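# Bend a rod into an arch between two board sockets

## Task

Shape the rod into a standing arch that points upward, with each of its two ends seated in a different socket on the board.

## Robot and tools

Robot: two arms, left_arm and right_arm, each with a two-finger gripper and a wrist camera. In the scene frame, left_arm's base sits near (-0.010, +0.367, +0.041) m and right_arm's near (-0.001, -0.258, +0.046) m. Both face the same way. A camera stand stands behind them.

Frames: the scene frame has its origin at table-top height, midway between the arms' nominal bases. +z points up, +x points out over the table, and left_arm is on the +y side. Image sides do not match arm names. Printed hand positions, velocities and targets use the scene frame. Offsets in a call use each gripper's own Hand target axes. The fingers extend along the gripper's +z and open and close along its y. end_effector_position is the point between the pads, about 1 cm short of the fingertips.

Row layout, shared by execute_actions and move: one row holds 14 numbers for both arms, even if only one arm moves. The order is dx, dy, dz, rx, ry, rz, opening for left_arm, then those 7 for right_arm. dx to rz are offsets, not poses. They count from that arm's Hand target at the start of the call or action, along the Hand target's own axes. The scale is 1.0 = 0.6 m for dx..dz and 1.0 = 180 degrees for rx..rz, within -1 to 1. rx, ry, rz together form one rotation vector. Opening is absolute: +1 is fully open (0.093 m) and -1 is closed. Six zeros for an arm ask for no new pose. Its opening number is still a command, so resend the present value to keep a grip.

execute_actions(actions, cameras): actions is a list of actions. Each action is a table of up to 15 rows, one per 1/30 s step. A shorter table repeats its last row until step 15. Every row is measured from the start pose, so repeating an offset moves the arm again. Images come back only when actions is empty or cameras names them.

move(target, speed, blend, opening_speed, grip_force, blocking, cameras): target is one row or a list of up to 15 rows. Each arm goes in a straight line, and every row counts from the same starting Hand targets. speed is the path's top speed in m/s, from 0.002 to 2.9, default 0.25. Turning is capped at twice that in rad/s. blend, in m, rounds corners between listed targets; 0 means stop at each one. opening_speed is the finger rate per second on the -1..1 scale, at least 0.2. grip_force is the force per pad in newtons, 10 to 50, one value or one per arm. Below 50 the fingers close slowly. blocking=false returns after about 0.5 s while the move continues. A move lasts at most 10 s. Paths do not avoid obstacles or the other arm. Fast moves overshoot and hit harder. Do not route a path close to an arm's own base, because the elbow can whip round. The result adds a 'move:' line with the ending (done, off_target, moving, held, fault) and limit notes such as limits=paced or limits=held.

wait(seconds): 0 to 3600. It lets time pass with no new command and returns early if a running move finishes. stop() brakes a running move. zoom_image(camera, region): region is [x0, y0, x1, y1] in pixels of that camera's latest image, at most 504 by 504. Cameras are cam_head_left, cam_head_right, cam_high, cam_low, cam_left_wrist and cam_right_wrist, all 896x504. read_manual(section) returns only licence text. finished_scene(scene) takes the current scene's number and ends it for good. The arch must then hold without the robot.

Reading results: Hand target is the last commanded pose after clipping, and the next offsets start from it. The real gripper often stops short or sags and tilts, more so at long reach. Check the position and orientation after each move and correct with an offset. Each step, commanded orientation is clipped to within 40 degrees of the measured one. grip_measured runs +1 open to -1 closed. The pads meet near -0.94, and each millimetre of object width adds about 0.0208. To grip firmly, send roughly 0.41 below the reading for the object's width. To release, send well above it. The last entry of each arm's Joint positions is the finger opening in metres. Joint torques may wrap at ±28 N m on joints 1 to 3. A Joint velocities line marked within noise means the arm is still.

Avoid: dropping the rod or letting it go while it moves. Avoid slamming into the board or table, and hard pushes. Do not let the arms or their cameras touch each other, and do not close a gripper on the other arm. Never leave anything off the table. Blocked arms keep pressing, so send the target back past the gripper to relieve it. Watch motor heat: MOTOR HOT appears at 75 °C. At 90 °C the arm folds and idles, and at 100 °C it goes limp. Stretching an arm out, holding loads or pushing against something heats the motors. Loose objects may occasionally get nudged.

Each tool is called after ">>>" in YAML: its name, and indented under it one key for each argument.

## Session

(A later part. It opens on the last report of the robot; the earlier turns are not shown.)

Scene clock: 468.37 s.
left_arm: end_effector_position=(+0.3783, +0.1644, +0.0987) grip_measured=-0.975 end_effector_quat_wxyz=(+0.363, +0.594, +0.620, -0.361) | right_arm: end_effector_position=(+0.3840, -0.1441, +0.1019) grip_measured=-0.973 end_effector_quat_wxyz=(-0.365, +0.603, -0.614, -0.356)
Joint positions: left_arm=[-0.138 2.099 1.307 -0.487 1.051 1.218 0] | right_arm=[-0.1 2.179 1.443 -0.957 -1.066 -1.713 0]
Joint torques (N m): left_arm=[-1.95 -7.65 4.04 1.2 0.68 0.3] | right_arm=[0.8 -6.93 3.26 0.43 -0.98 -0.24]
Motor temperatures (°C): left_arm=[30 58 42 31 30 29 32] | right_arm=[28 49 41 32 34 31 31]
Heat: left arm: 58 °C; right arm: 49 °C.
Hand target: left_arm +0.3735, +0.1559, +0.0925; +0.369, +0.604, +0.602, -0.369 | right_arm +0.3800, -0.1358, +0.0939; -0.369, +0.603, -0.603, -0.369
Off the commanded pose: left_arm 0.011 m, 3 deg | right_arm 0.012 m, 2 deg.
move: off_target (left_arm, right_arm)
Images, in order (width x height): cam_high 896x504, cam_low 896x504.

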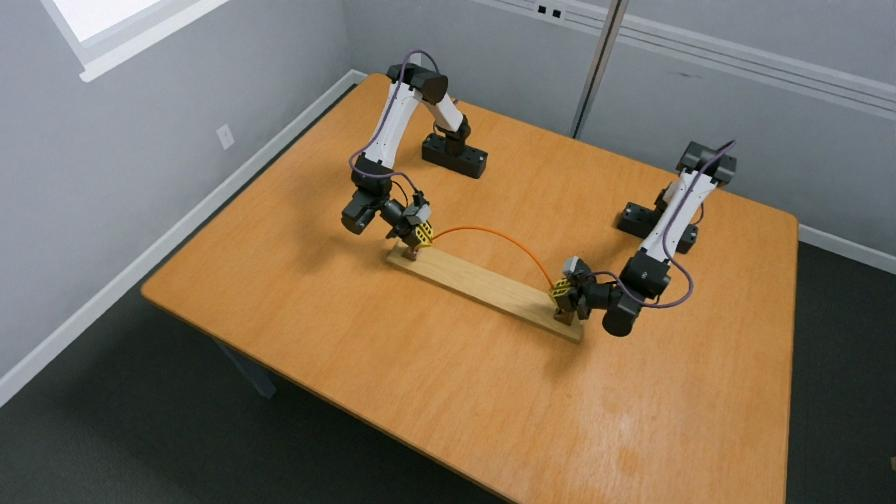

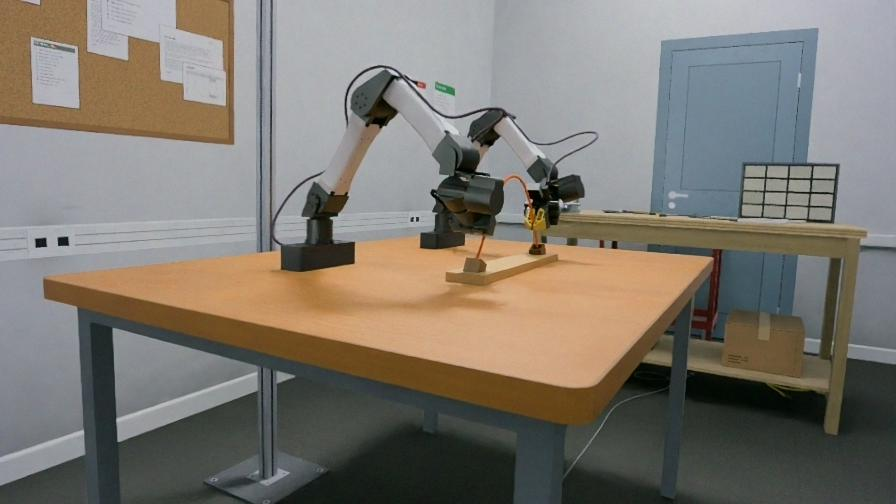

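>>> move:
  target: [0.0333,0,0,0,0,0,-1,0.0333,0,0,0,0,0,-1]
  speed: 0.06
  cameras: ["cam_low","cam_high"]

>>> zoom_image:
  camera: "cam_low"
  region: [440, 200, 570, 300]

>>> zoom_image:
  camera: "cam_high"
  region: [530, 260, 620, 350]

>>> zoom_image:
  camera: "cam_high"
  region: [370, 200, 460, 290]

Scene clock: 481.97 s.
left_arm: end_effector_position=(+0.3783, +0.1661, +0.0980) grip_measured=-0.975 end_effector_quat_wxyz=(+0.381, +0.592, +0.600, -0.379) | right_arm: end_effector_position=(+0.3847, -0.1434, +0.0999) grip_measured=-0.973 end_effector_quat_wxyz=(-0.390, +0.591, -0.598, -0.375)
Joint positions: left_arm=[-0.122 2.126 1.307 -0.476 1.117 1.26 0] | right_arm=[-0.112 2.215 1.443 -0.961 -1.137 -1.763 0]
Joint torques (N m): left_arm=[-1.22 -6.61 3 1.11 0.16 0.4] | right_arm=[-0.2 -6.09 3.28 0.39 -0.24 -0.21]
Motor temperatures (°C): left_arm=[30 55 42 31 30 29 32] | right_arm=[28 49 41 32 34 31 31]
Heat: left arm: 55 °C; right arm: 49 °C.
Hand target: left_arm +0.3735, +0.1651, +0.0746; +0.369, +0.603, +0.603, -0.369 | right_arm +0.3800, -0.1449, +0.0762; -0.369, +0.603, -0.603, -0.369
Off the commanded pose: left_arm 0.024 m, 2 deg | right_arm 0.024 m, 3 deg.
move: off_target (left_arm, right_arm)
Images, in order (width x height): cam_high 896x504, cam_low 896x504.

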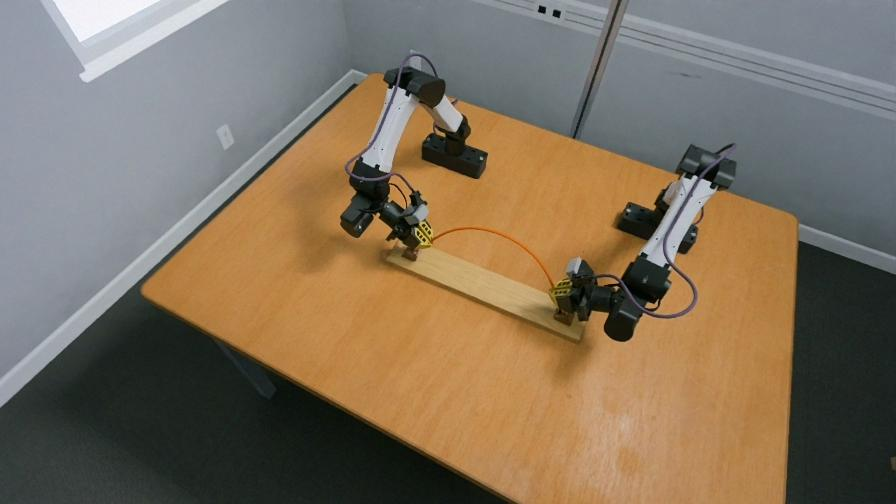

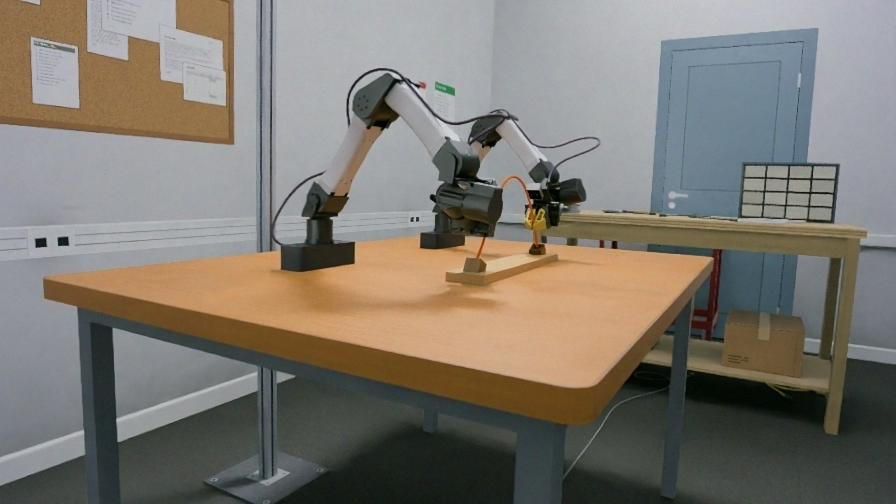

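Scaled by 3.877 from the camera's image (finer frame: 1280x720).

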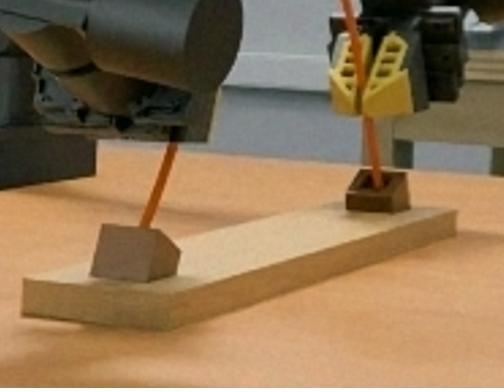

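Scaled by 5.600 from the camera's image (finer frame: 1280x720).

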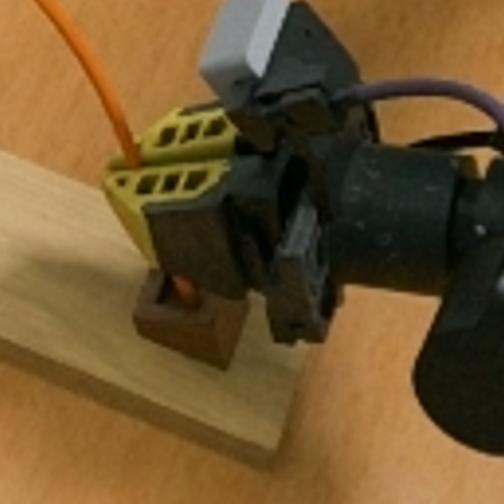

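Scaled by 5.600 from the camera's image (finer frame: 1280x720).

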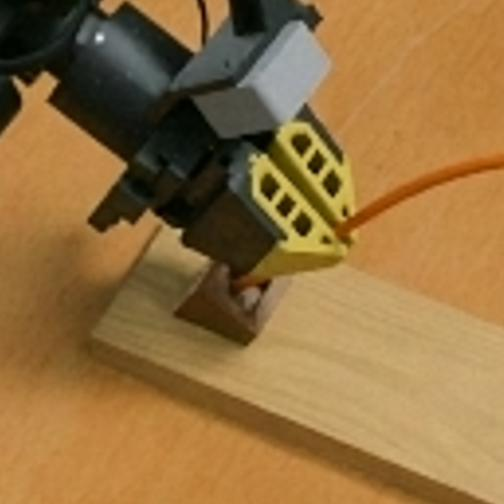

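>>> move:
  target:
    - [-0.0384,0.008,-0.0215,0,0,0,-1,-0.0425,-0.0078,-0.0188,0,0,0,-1]
    - [-0.0384,0.008,-0.0215,0,0,0,0,-0.0425,-0.0078,-0.0188,0,0,0,0]
  speed: 0.06
  opening_speed: 0.4
  cameras: ["cam_low","cam_high","cam_left_wrist","cam_right_wrist"]

>>> zoom_image:
  camera: "cam_low"
  region: [440, 170, 570, 300]

>>> zoom_image:
  camera: "cam_high"
  region: [530, 260, 620, 350]

>>> zoom_image:
  camera: "cam_high"
  region: [370, 200, 460, 290]

Scene clock: 496.50 s.
left_arm: end_effector_position=(+0.3743, +0.1685, +0.0944) grip_measured=-0.002 end_effector_quat_wxyz=(+0.360, +0.593, +0.614, -0.377) | right_arm: end_effector_position=(+0.3824, -0.1470, +0.0984) grip_measured=-0.002 end_effector_quat_wxyz=(-0.366, +0.597, -0.610, -0.371)
Joint positions: left_arm=[-0.123 2.126 1.321 -0.54 1.083 1.276 0.045] | right_arm=[-0.112 2.215 1.467 -1.011 -1.087 -1.765 0.045]
Joint torques (N m): left_arm=[-0.77 -9.69 6.58 0.71 0.48 0.27] | right_arm=[0.32 -9.18 5.83 0.01 -0.75 -0.11]
Heat: left arm: 54 °C; right arm: 48 °C.
Hand target: left_arm +0.3783, +0.1661, +0.1010; +0.369, +0.604, +0.603, -0.369 | right_arm +0.3847, -0.1434, +0.1040; -0.369, +0.603, -0.603, -0.369
Off the commanded pose: left_arm 0.008 m, 2 deg | right_arm 0.007 m, 1 deg.
move: done; target 2's new opening was sent with left_arm's hand 0.003 m and 3 deg from that target
Images, in order (width x height): cam_high 896x504, cam_low 896x504, cam_left_wrist 896x504, cam_right_wrist 896x504.

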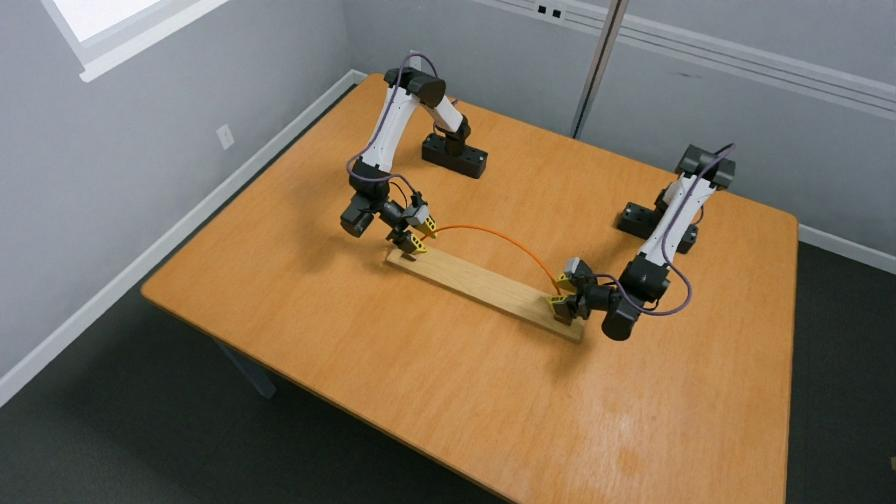

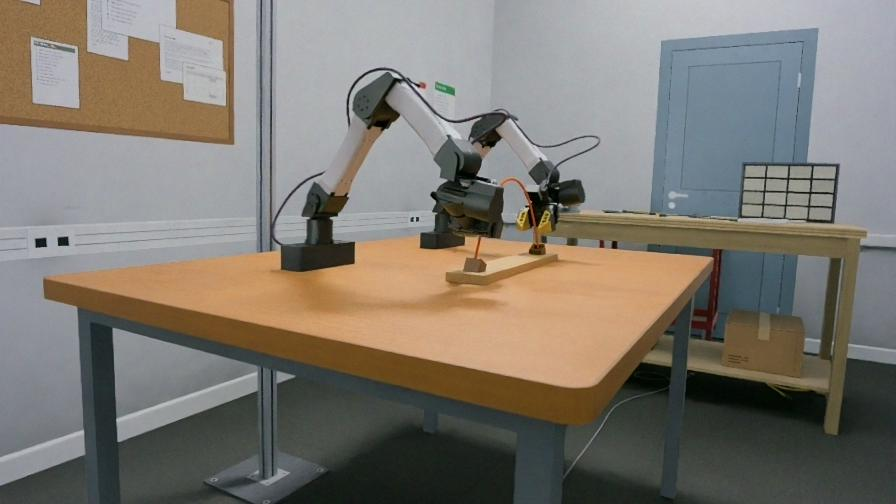

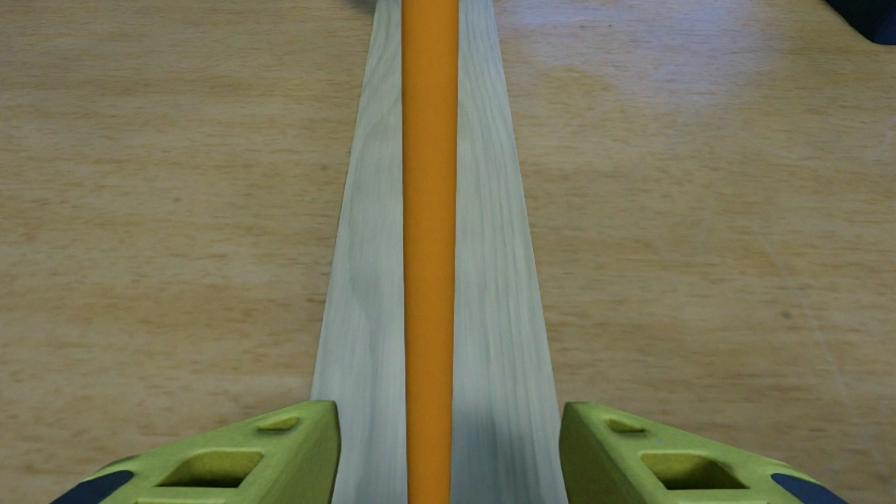

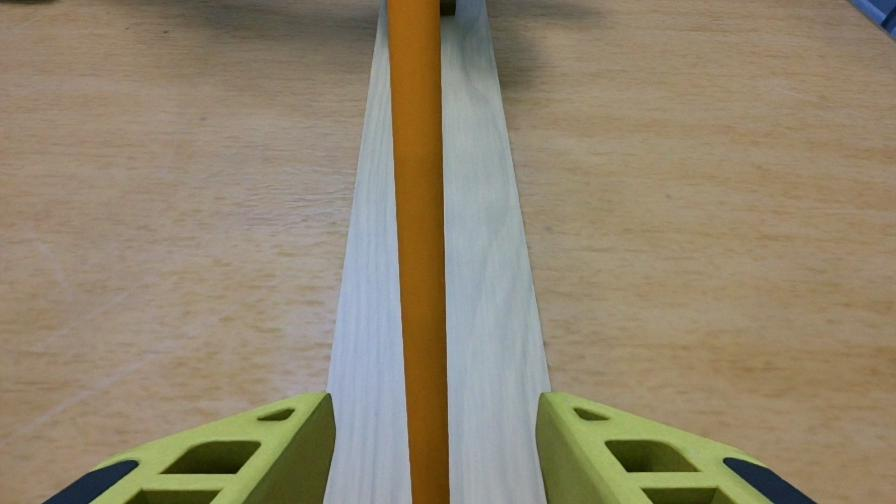

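Scaled by 3.877 from the camera's image (finer frame: 1280x720).

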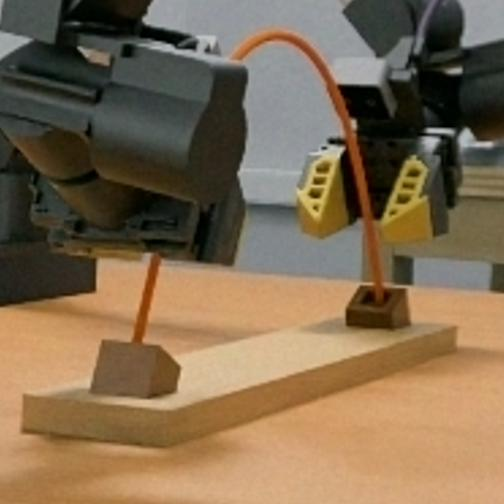

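Scaled by 5.600 from the camera's image (finer frame: 1280x720).

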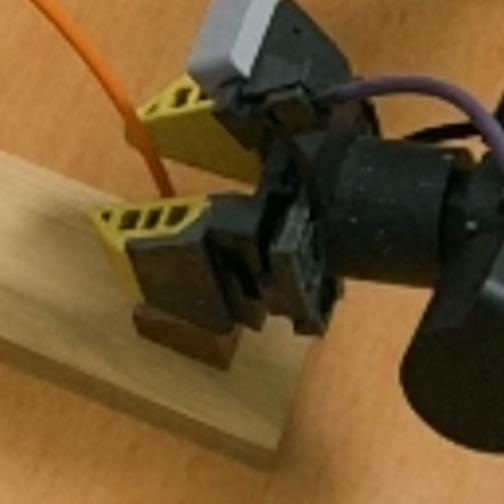

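Scaled by 5.600 from the camera's image (finer frame: 1280x720).

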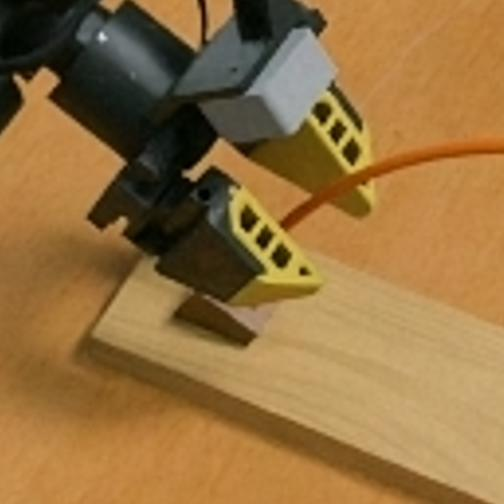

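>>> move:
  target: [0,0,-0.15,0,0,0,0,0,0,-0.15,0,0,0,0]
  speed: 0.1
  cameras: ["cam_low","cam_high","cam_left_wrist","cam_right_wrist"]

>>> zoom_image:
  camera: "cam_low"
  region: [440, 170, 570, 300]

>>> zoom_image:
  camera: "cam_high"
  region: [370, 190, 610, 350]

Scene clock: 502.40 s.
left_arm: end_effector_position=(+0.3709, +0.2465, +0.1345) grip_measured=-0.002 end_effector_quat_wxyz=(+0.357, +0.596, +0.613, -0.377) | right_arm: end_effector_position=(+0.3817, -0.2215, +0.1398) grip_measured=-0.002 end_effector_quat_wxyz=(-0.363, +0.594, -0.619, -0.363)
Joint positions: left_arm=[0.077 2.137 1.526 -1.128 1.083 1.719 0.045] | right_arm=[-0.298 2.262 1.711 -1.475 -1.017 -2.073 0.045]
Joint torques (N m): left_arm=[-0.34 -8.73 8.01 -0.06 0.57 0.29] | right_arm=[-0.69 -8.69 6.84 -0.64 -0.65 -0.18]
Motor temperatures (°C): left_arm=[30 55 42 31 29 29 31] | right_arm=[28 48 41 31 33 31 31]
Heat: left arm: 55 °C; right arm: 48 °C.
Hand target: left_arm +0.3784, +0.2462, +0.1420; +0.369, +0.604, +0.602, -0.369 | right_arm +0.3848, -0.2236, +0.1448; -0.369, +0.603, -0.603, -0.369
Off the commanded pose: left_arm 0.011 m, 2 deg | right_arm 0.006 m, 2 deg.
joint sent to its limit (right arm) — joint 6 (wrist roll), lower limit. The joint targets still meet the commanded pose.
move: off_target (left_arm)
Images, in order (width x height): cam_high 896x504, cam_low 896x504, cam_left_wrist 896x504, cam_right_wrist 896x504.

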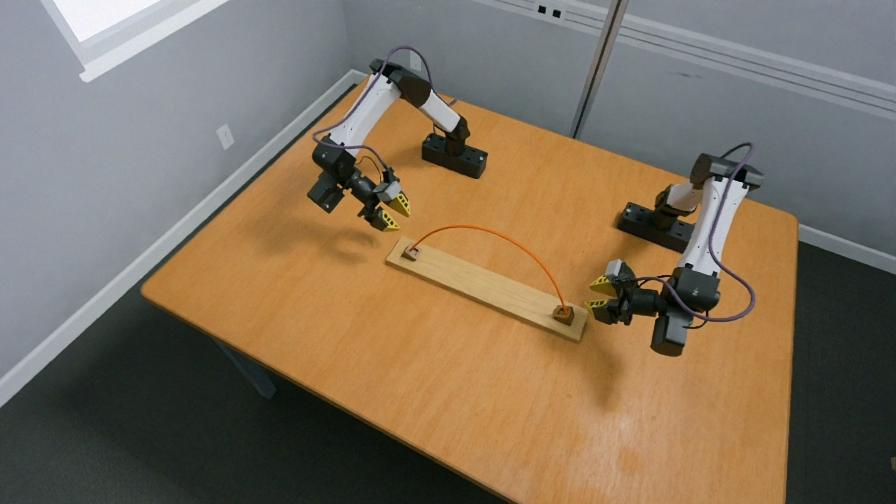

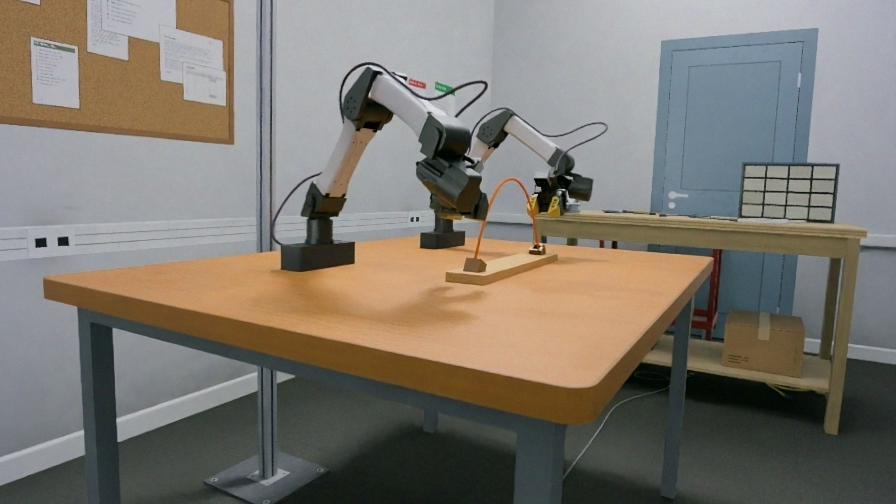

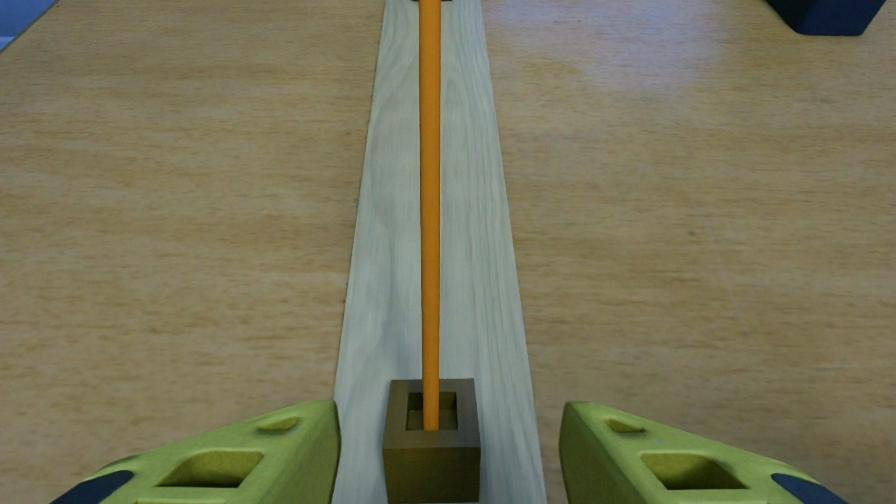

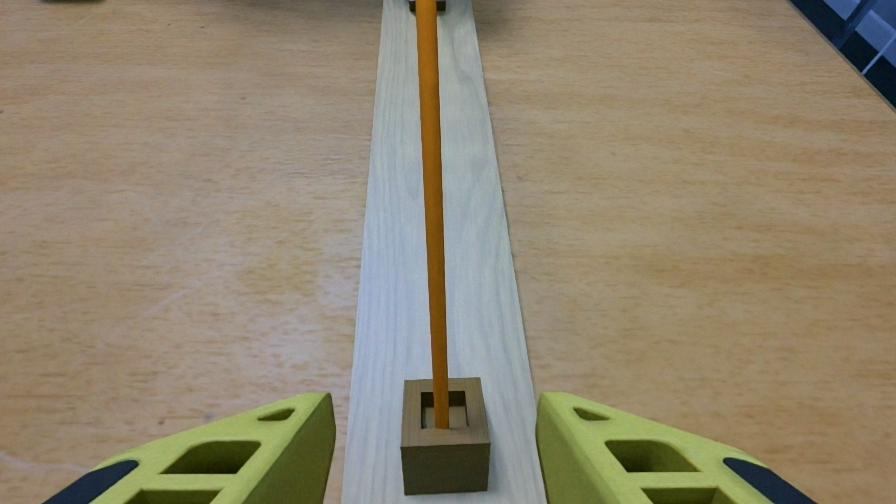

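Scaled by 3.877 from the camera's image (finer frame: 1280x720).

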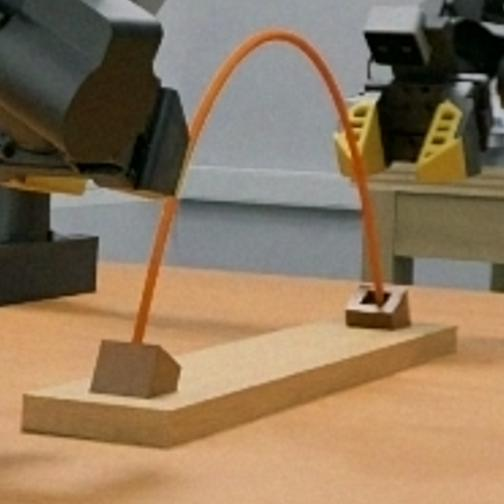

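Scaled by 2.100 from the camera's image (finer frame: 1280x720).

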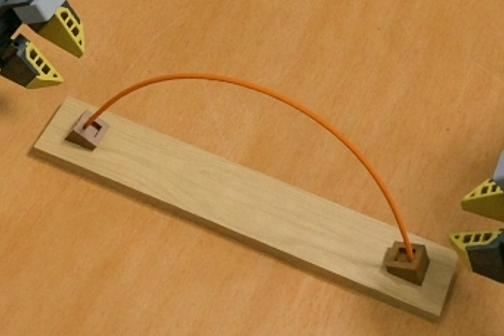

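>>> move:
  target:
    - [0,-0.2457,0,0,0,0,1,0,0.358,0,0,0,0,1]
    - [0.1097,-0.2457,0.0858,0,0.35,0,1,0.1035,0.358,0.1089,0,0.35,0,1]
    - [0.1691,-0.2457,0.1161,0,0.35,0,1,0.1629,0.358,0.1392,0,0.35,0,1]
    - [0.2018,-0.2457,0.1328,0,0.35,0,1,0.1956,0.358,0.1559,0,0.35,0,1]
  speed: [0.25,0.25,0.2,0.03]
  blend: [0.02,0,0,0]
  cameras: ["cam_left_wrist","cam_right_wrist","cam_low","cam_high"]

Scene clock: 556.90 s.
left_arm: end_effector_position=(+0.2294, +0.2319, +0.0069) grip_measured=+1.000 end_effector_quat_wxyz=(-0.006, +0.710, +0.704, -0.003) | right_arm: end_effector_position=(+0.1660, -0.1954, +0.0052) grip_measured=+1.000 end_effector_quat_wxyz=(+0.009, +0.708, -0.707, -0.008)
Joint positions: left_arm=[-0.509 1.816 0.885 -0.653 0.002 1.069 0.093] | right_arm=[0.34 1.505 0.496 -0.584 -0.007 -1.221 0.093]
Joint torques (N m): left_arm=[-0.62 -4.71 2.96 0.89 -0.04 0] | right_arm=[0.23 -1.68 2.66 1.06 -0.05 0.03]
Heat: left arm: 54 °C; right arm: 50 °C.
Hand target: left_arm +0.2310, +0.2305, -0.0022; +0.000, +0.708, +0.707, +0.000 | right_arm +0.1700, -0.1937, -0.0023; +0.000, +0.707, -0.707, +0.000
Off the commanded pose: left_arm 0.009 m, 1 deg | right_arm 0.009 m, 1 deg.
move: done
Images, in order (width x height): cam_high 896x504, cam_low 896x504, cam_left_wrist 896x504, cam_right_wrist 896x504.

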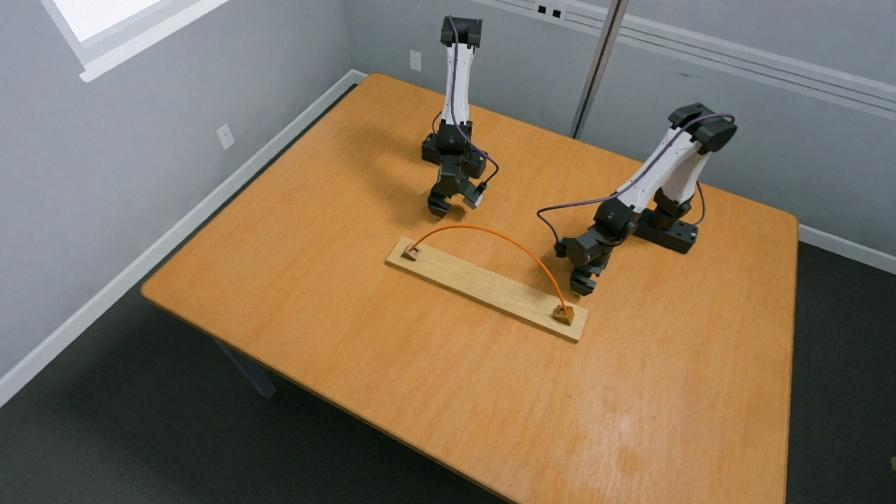

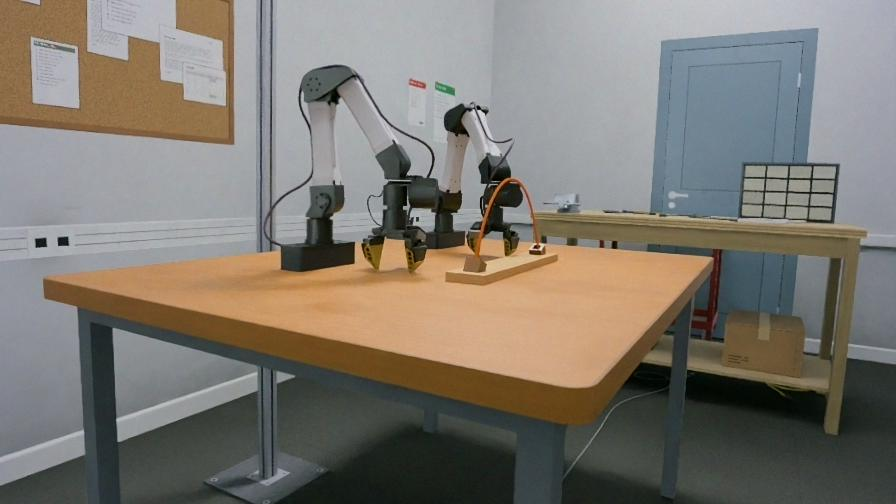

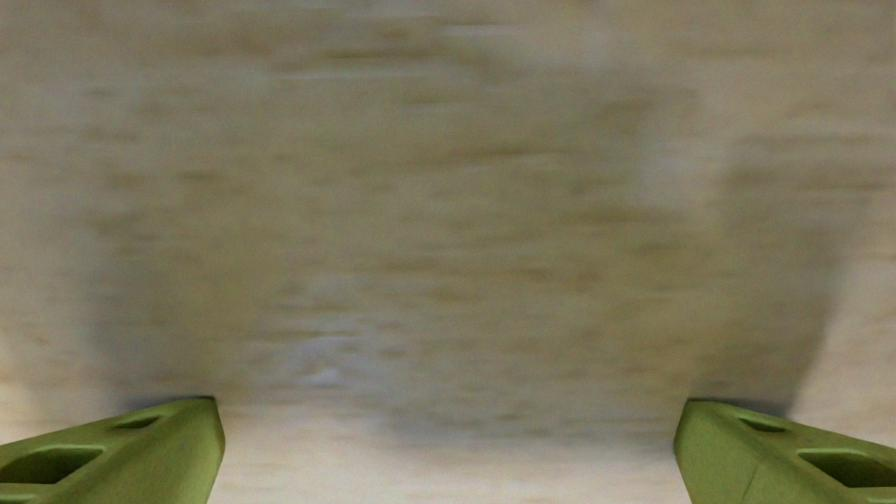

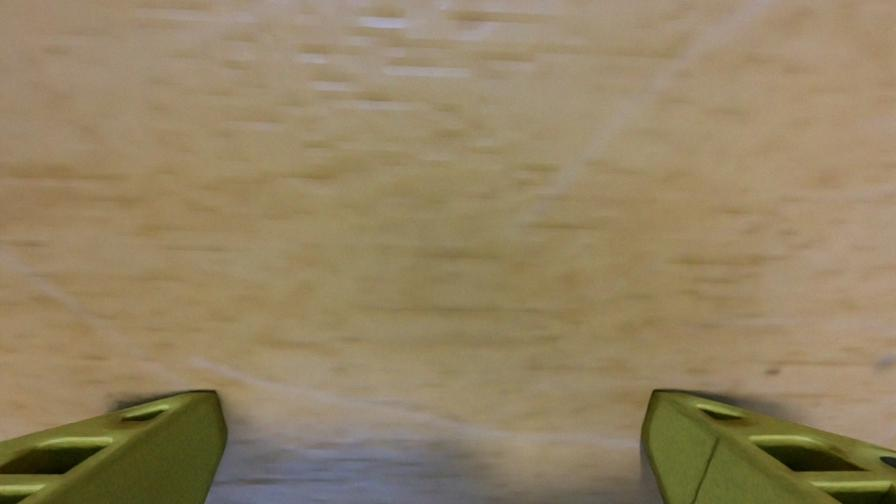

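>>> finished_scene:
  scene: 1

The scene is finished: the task was done.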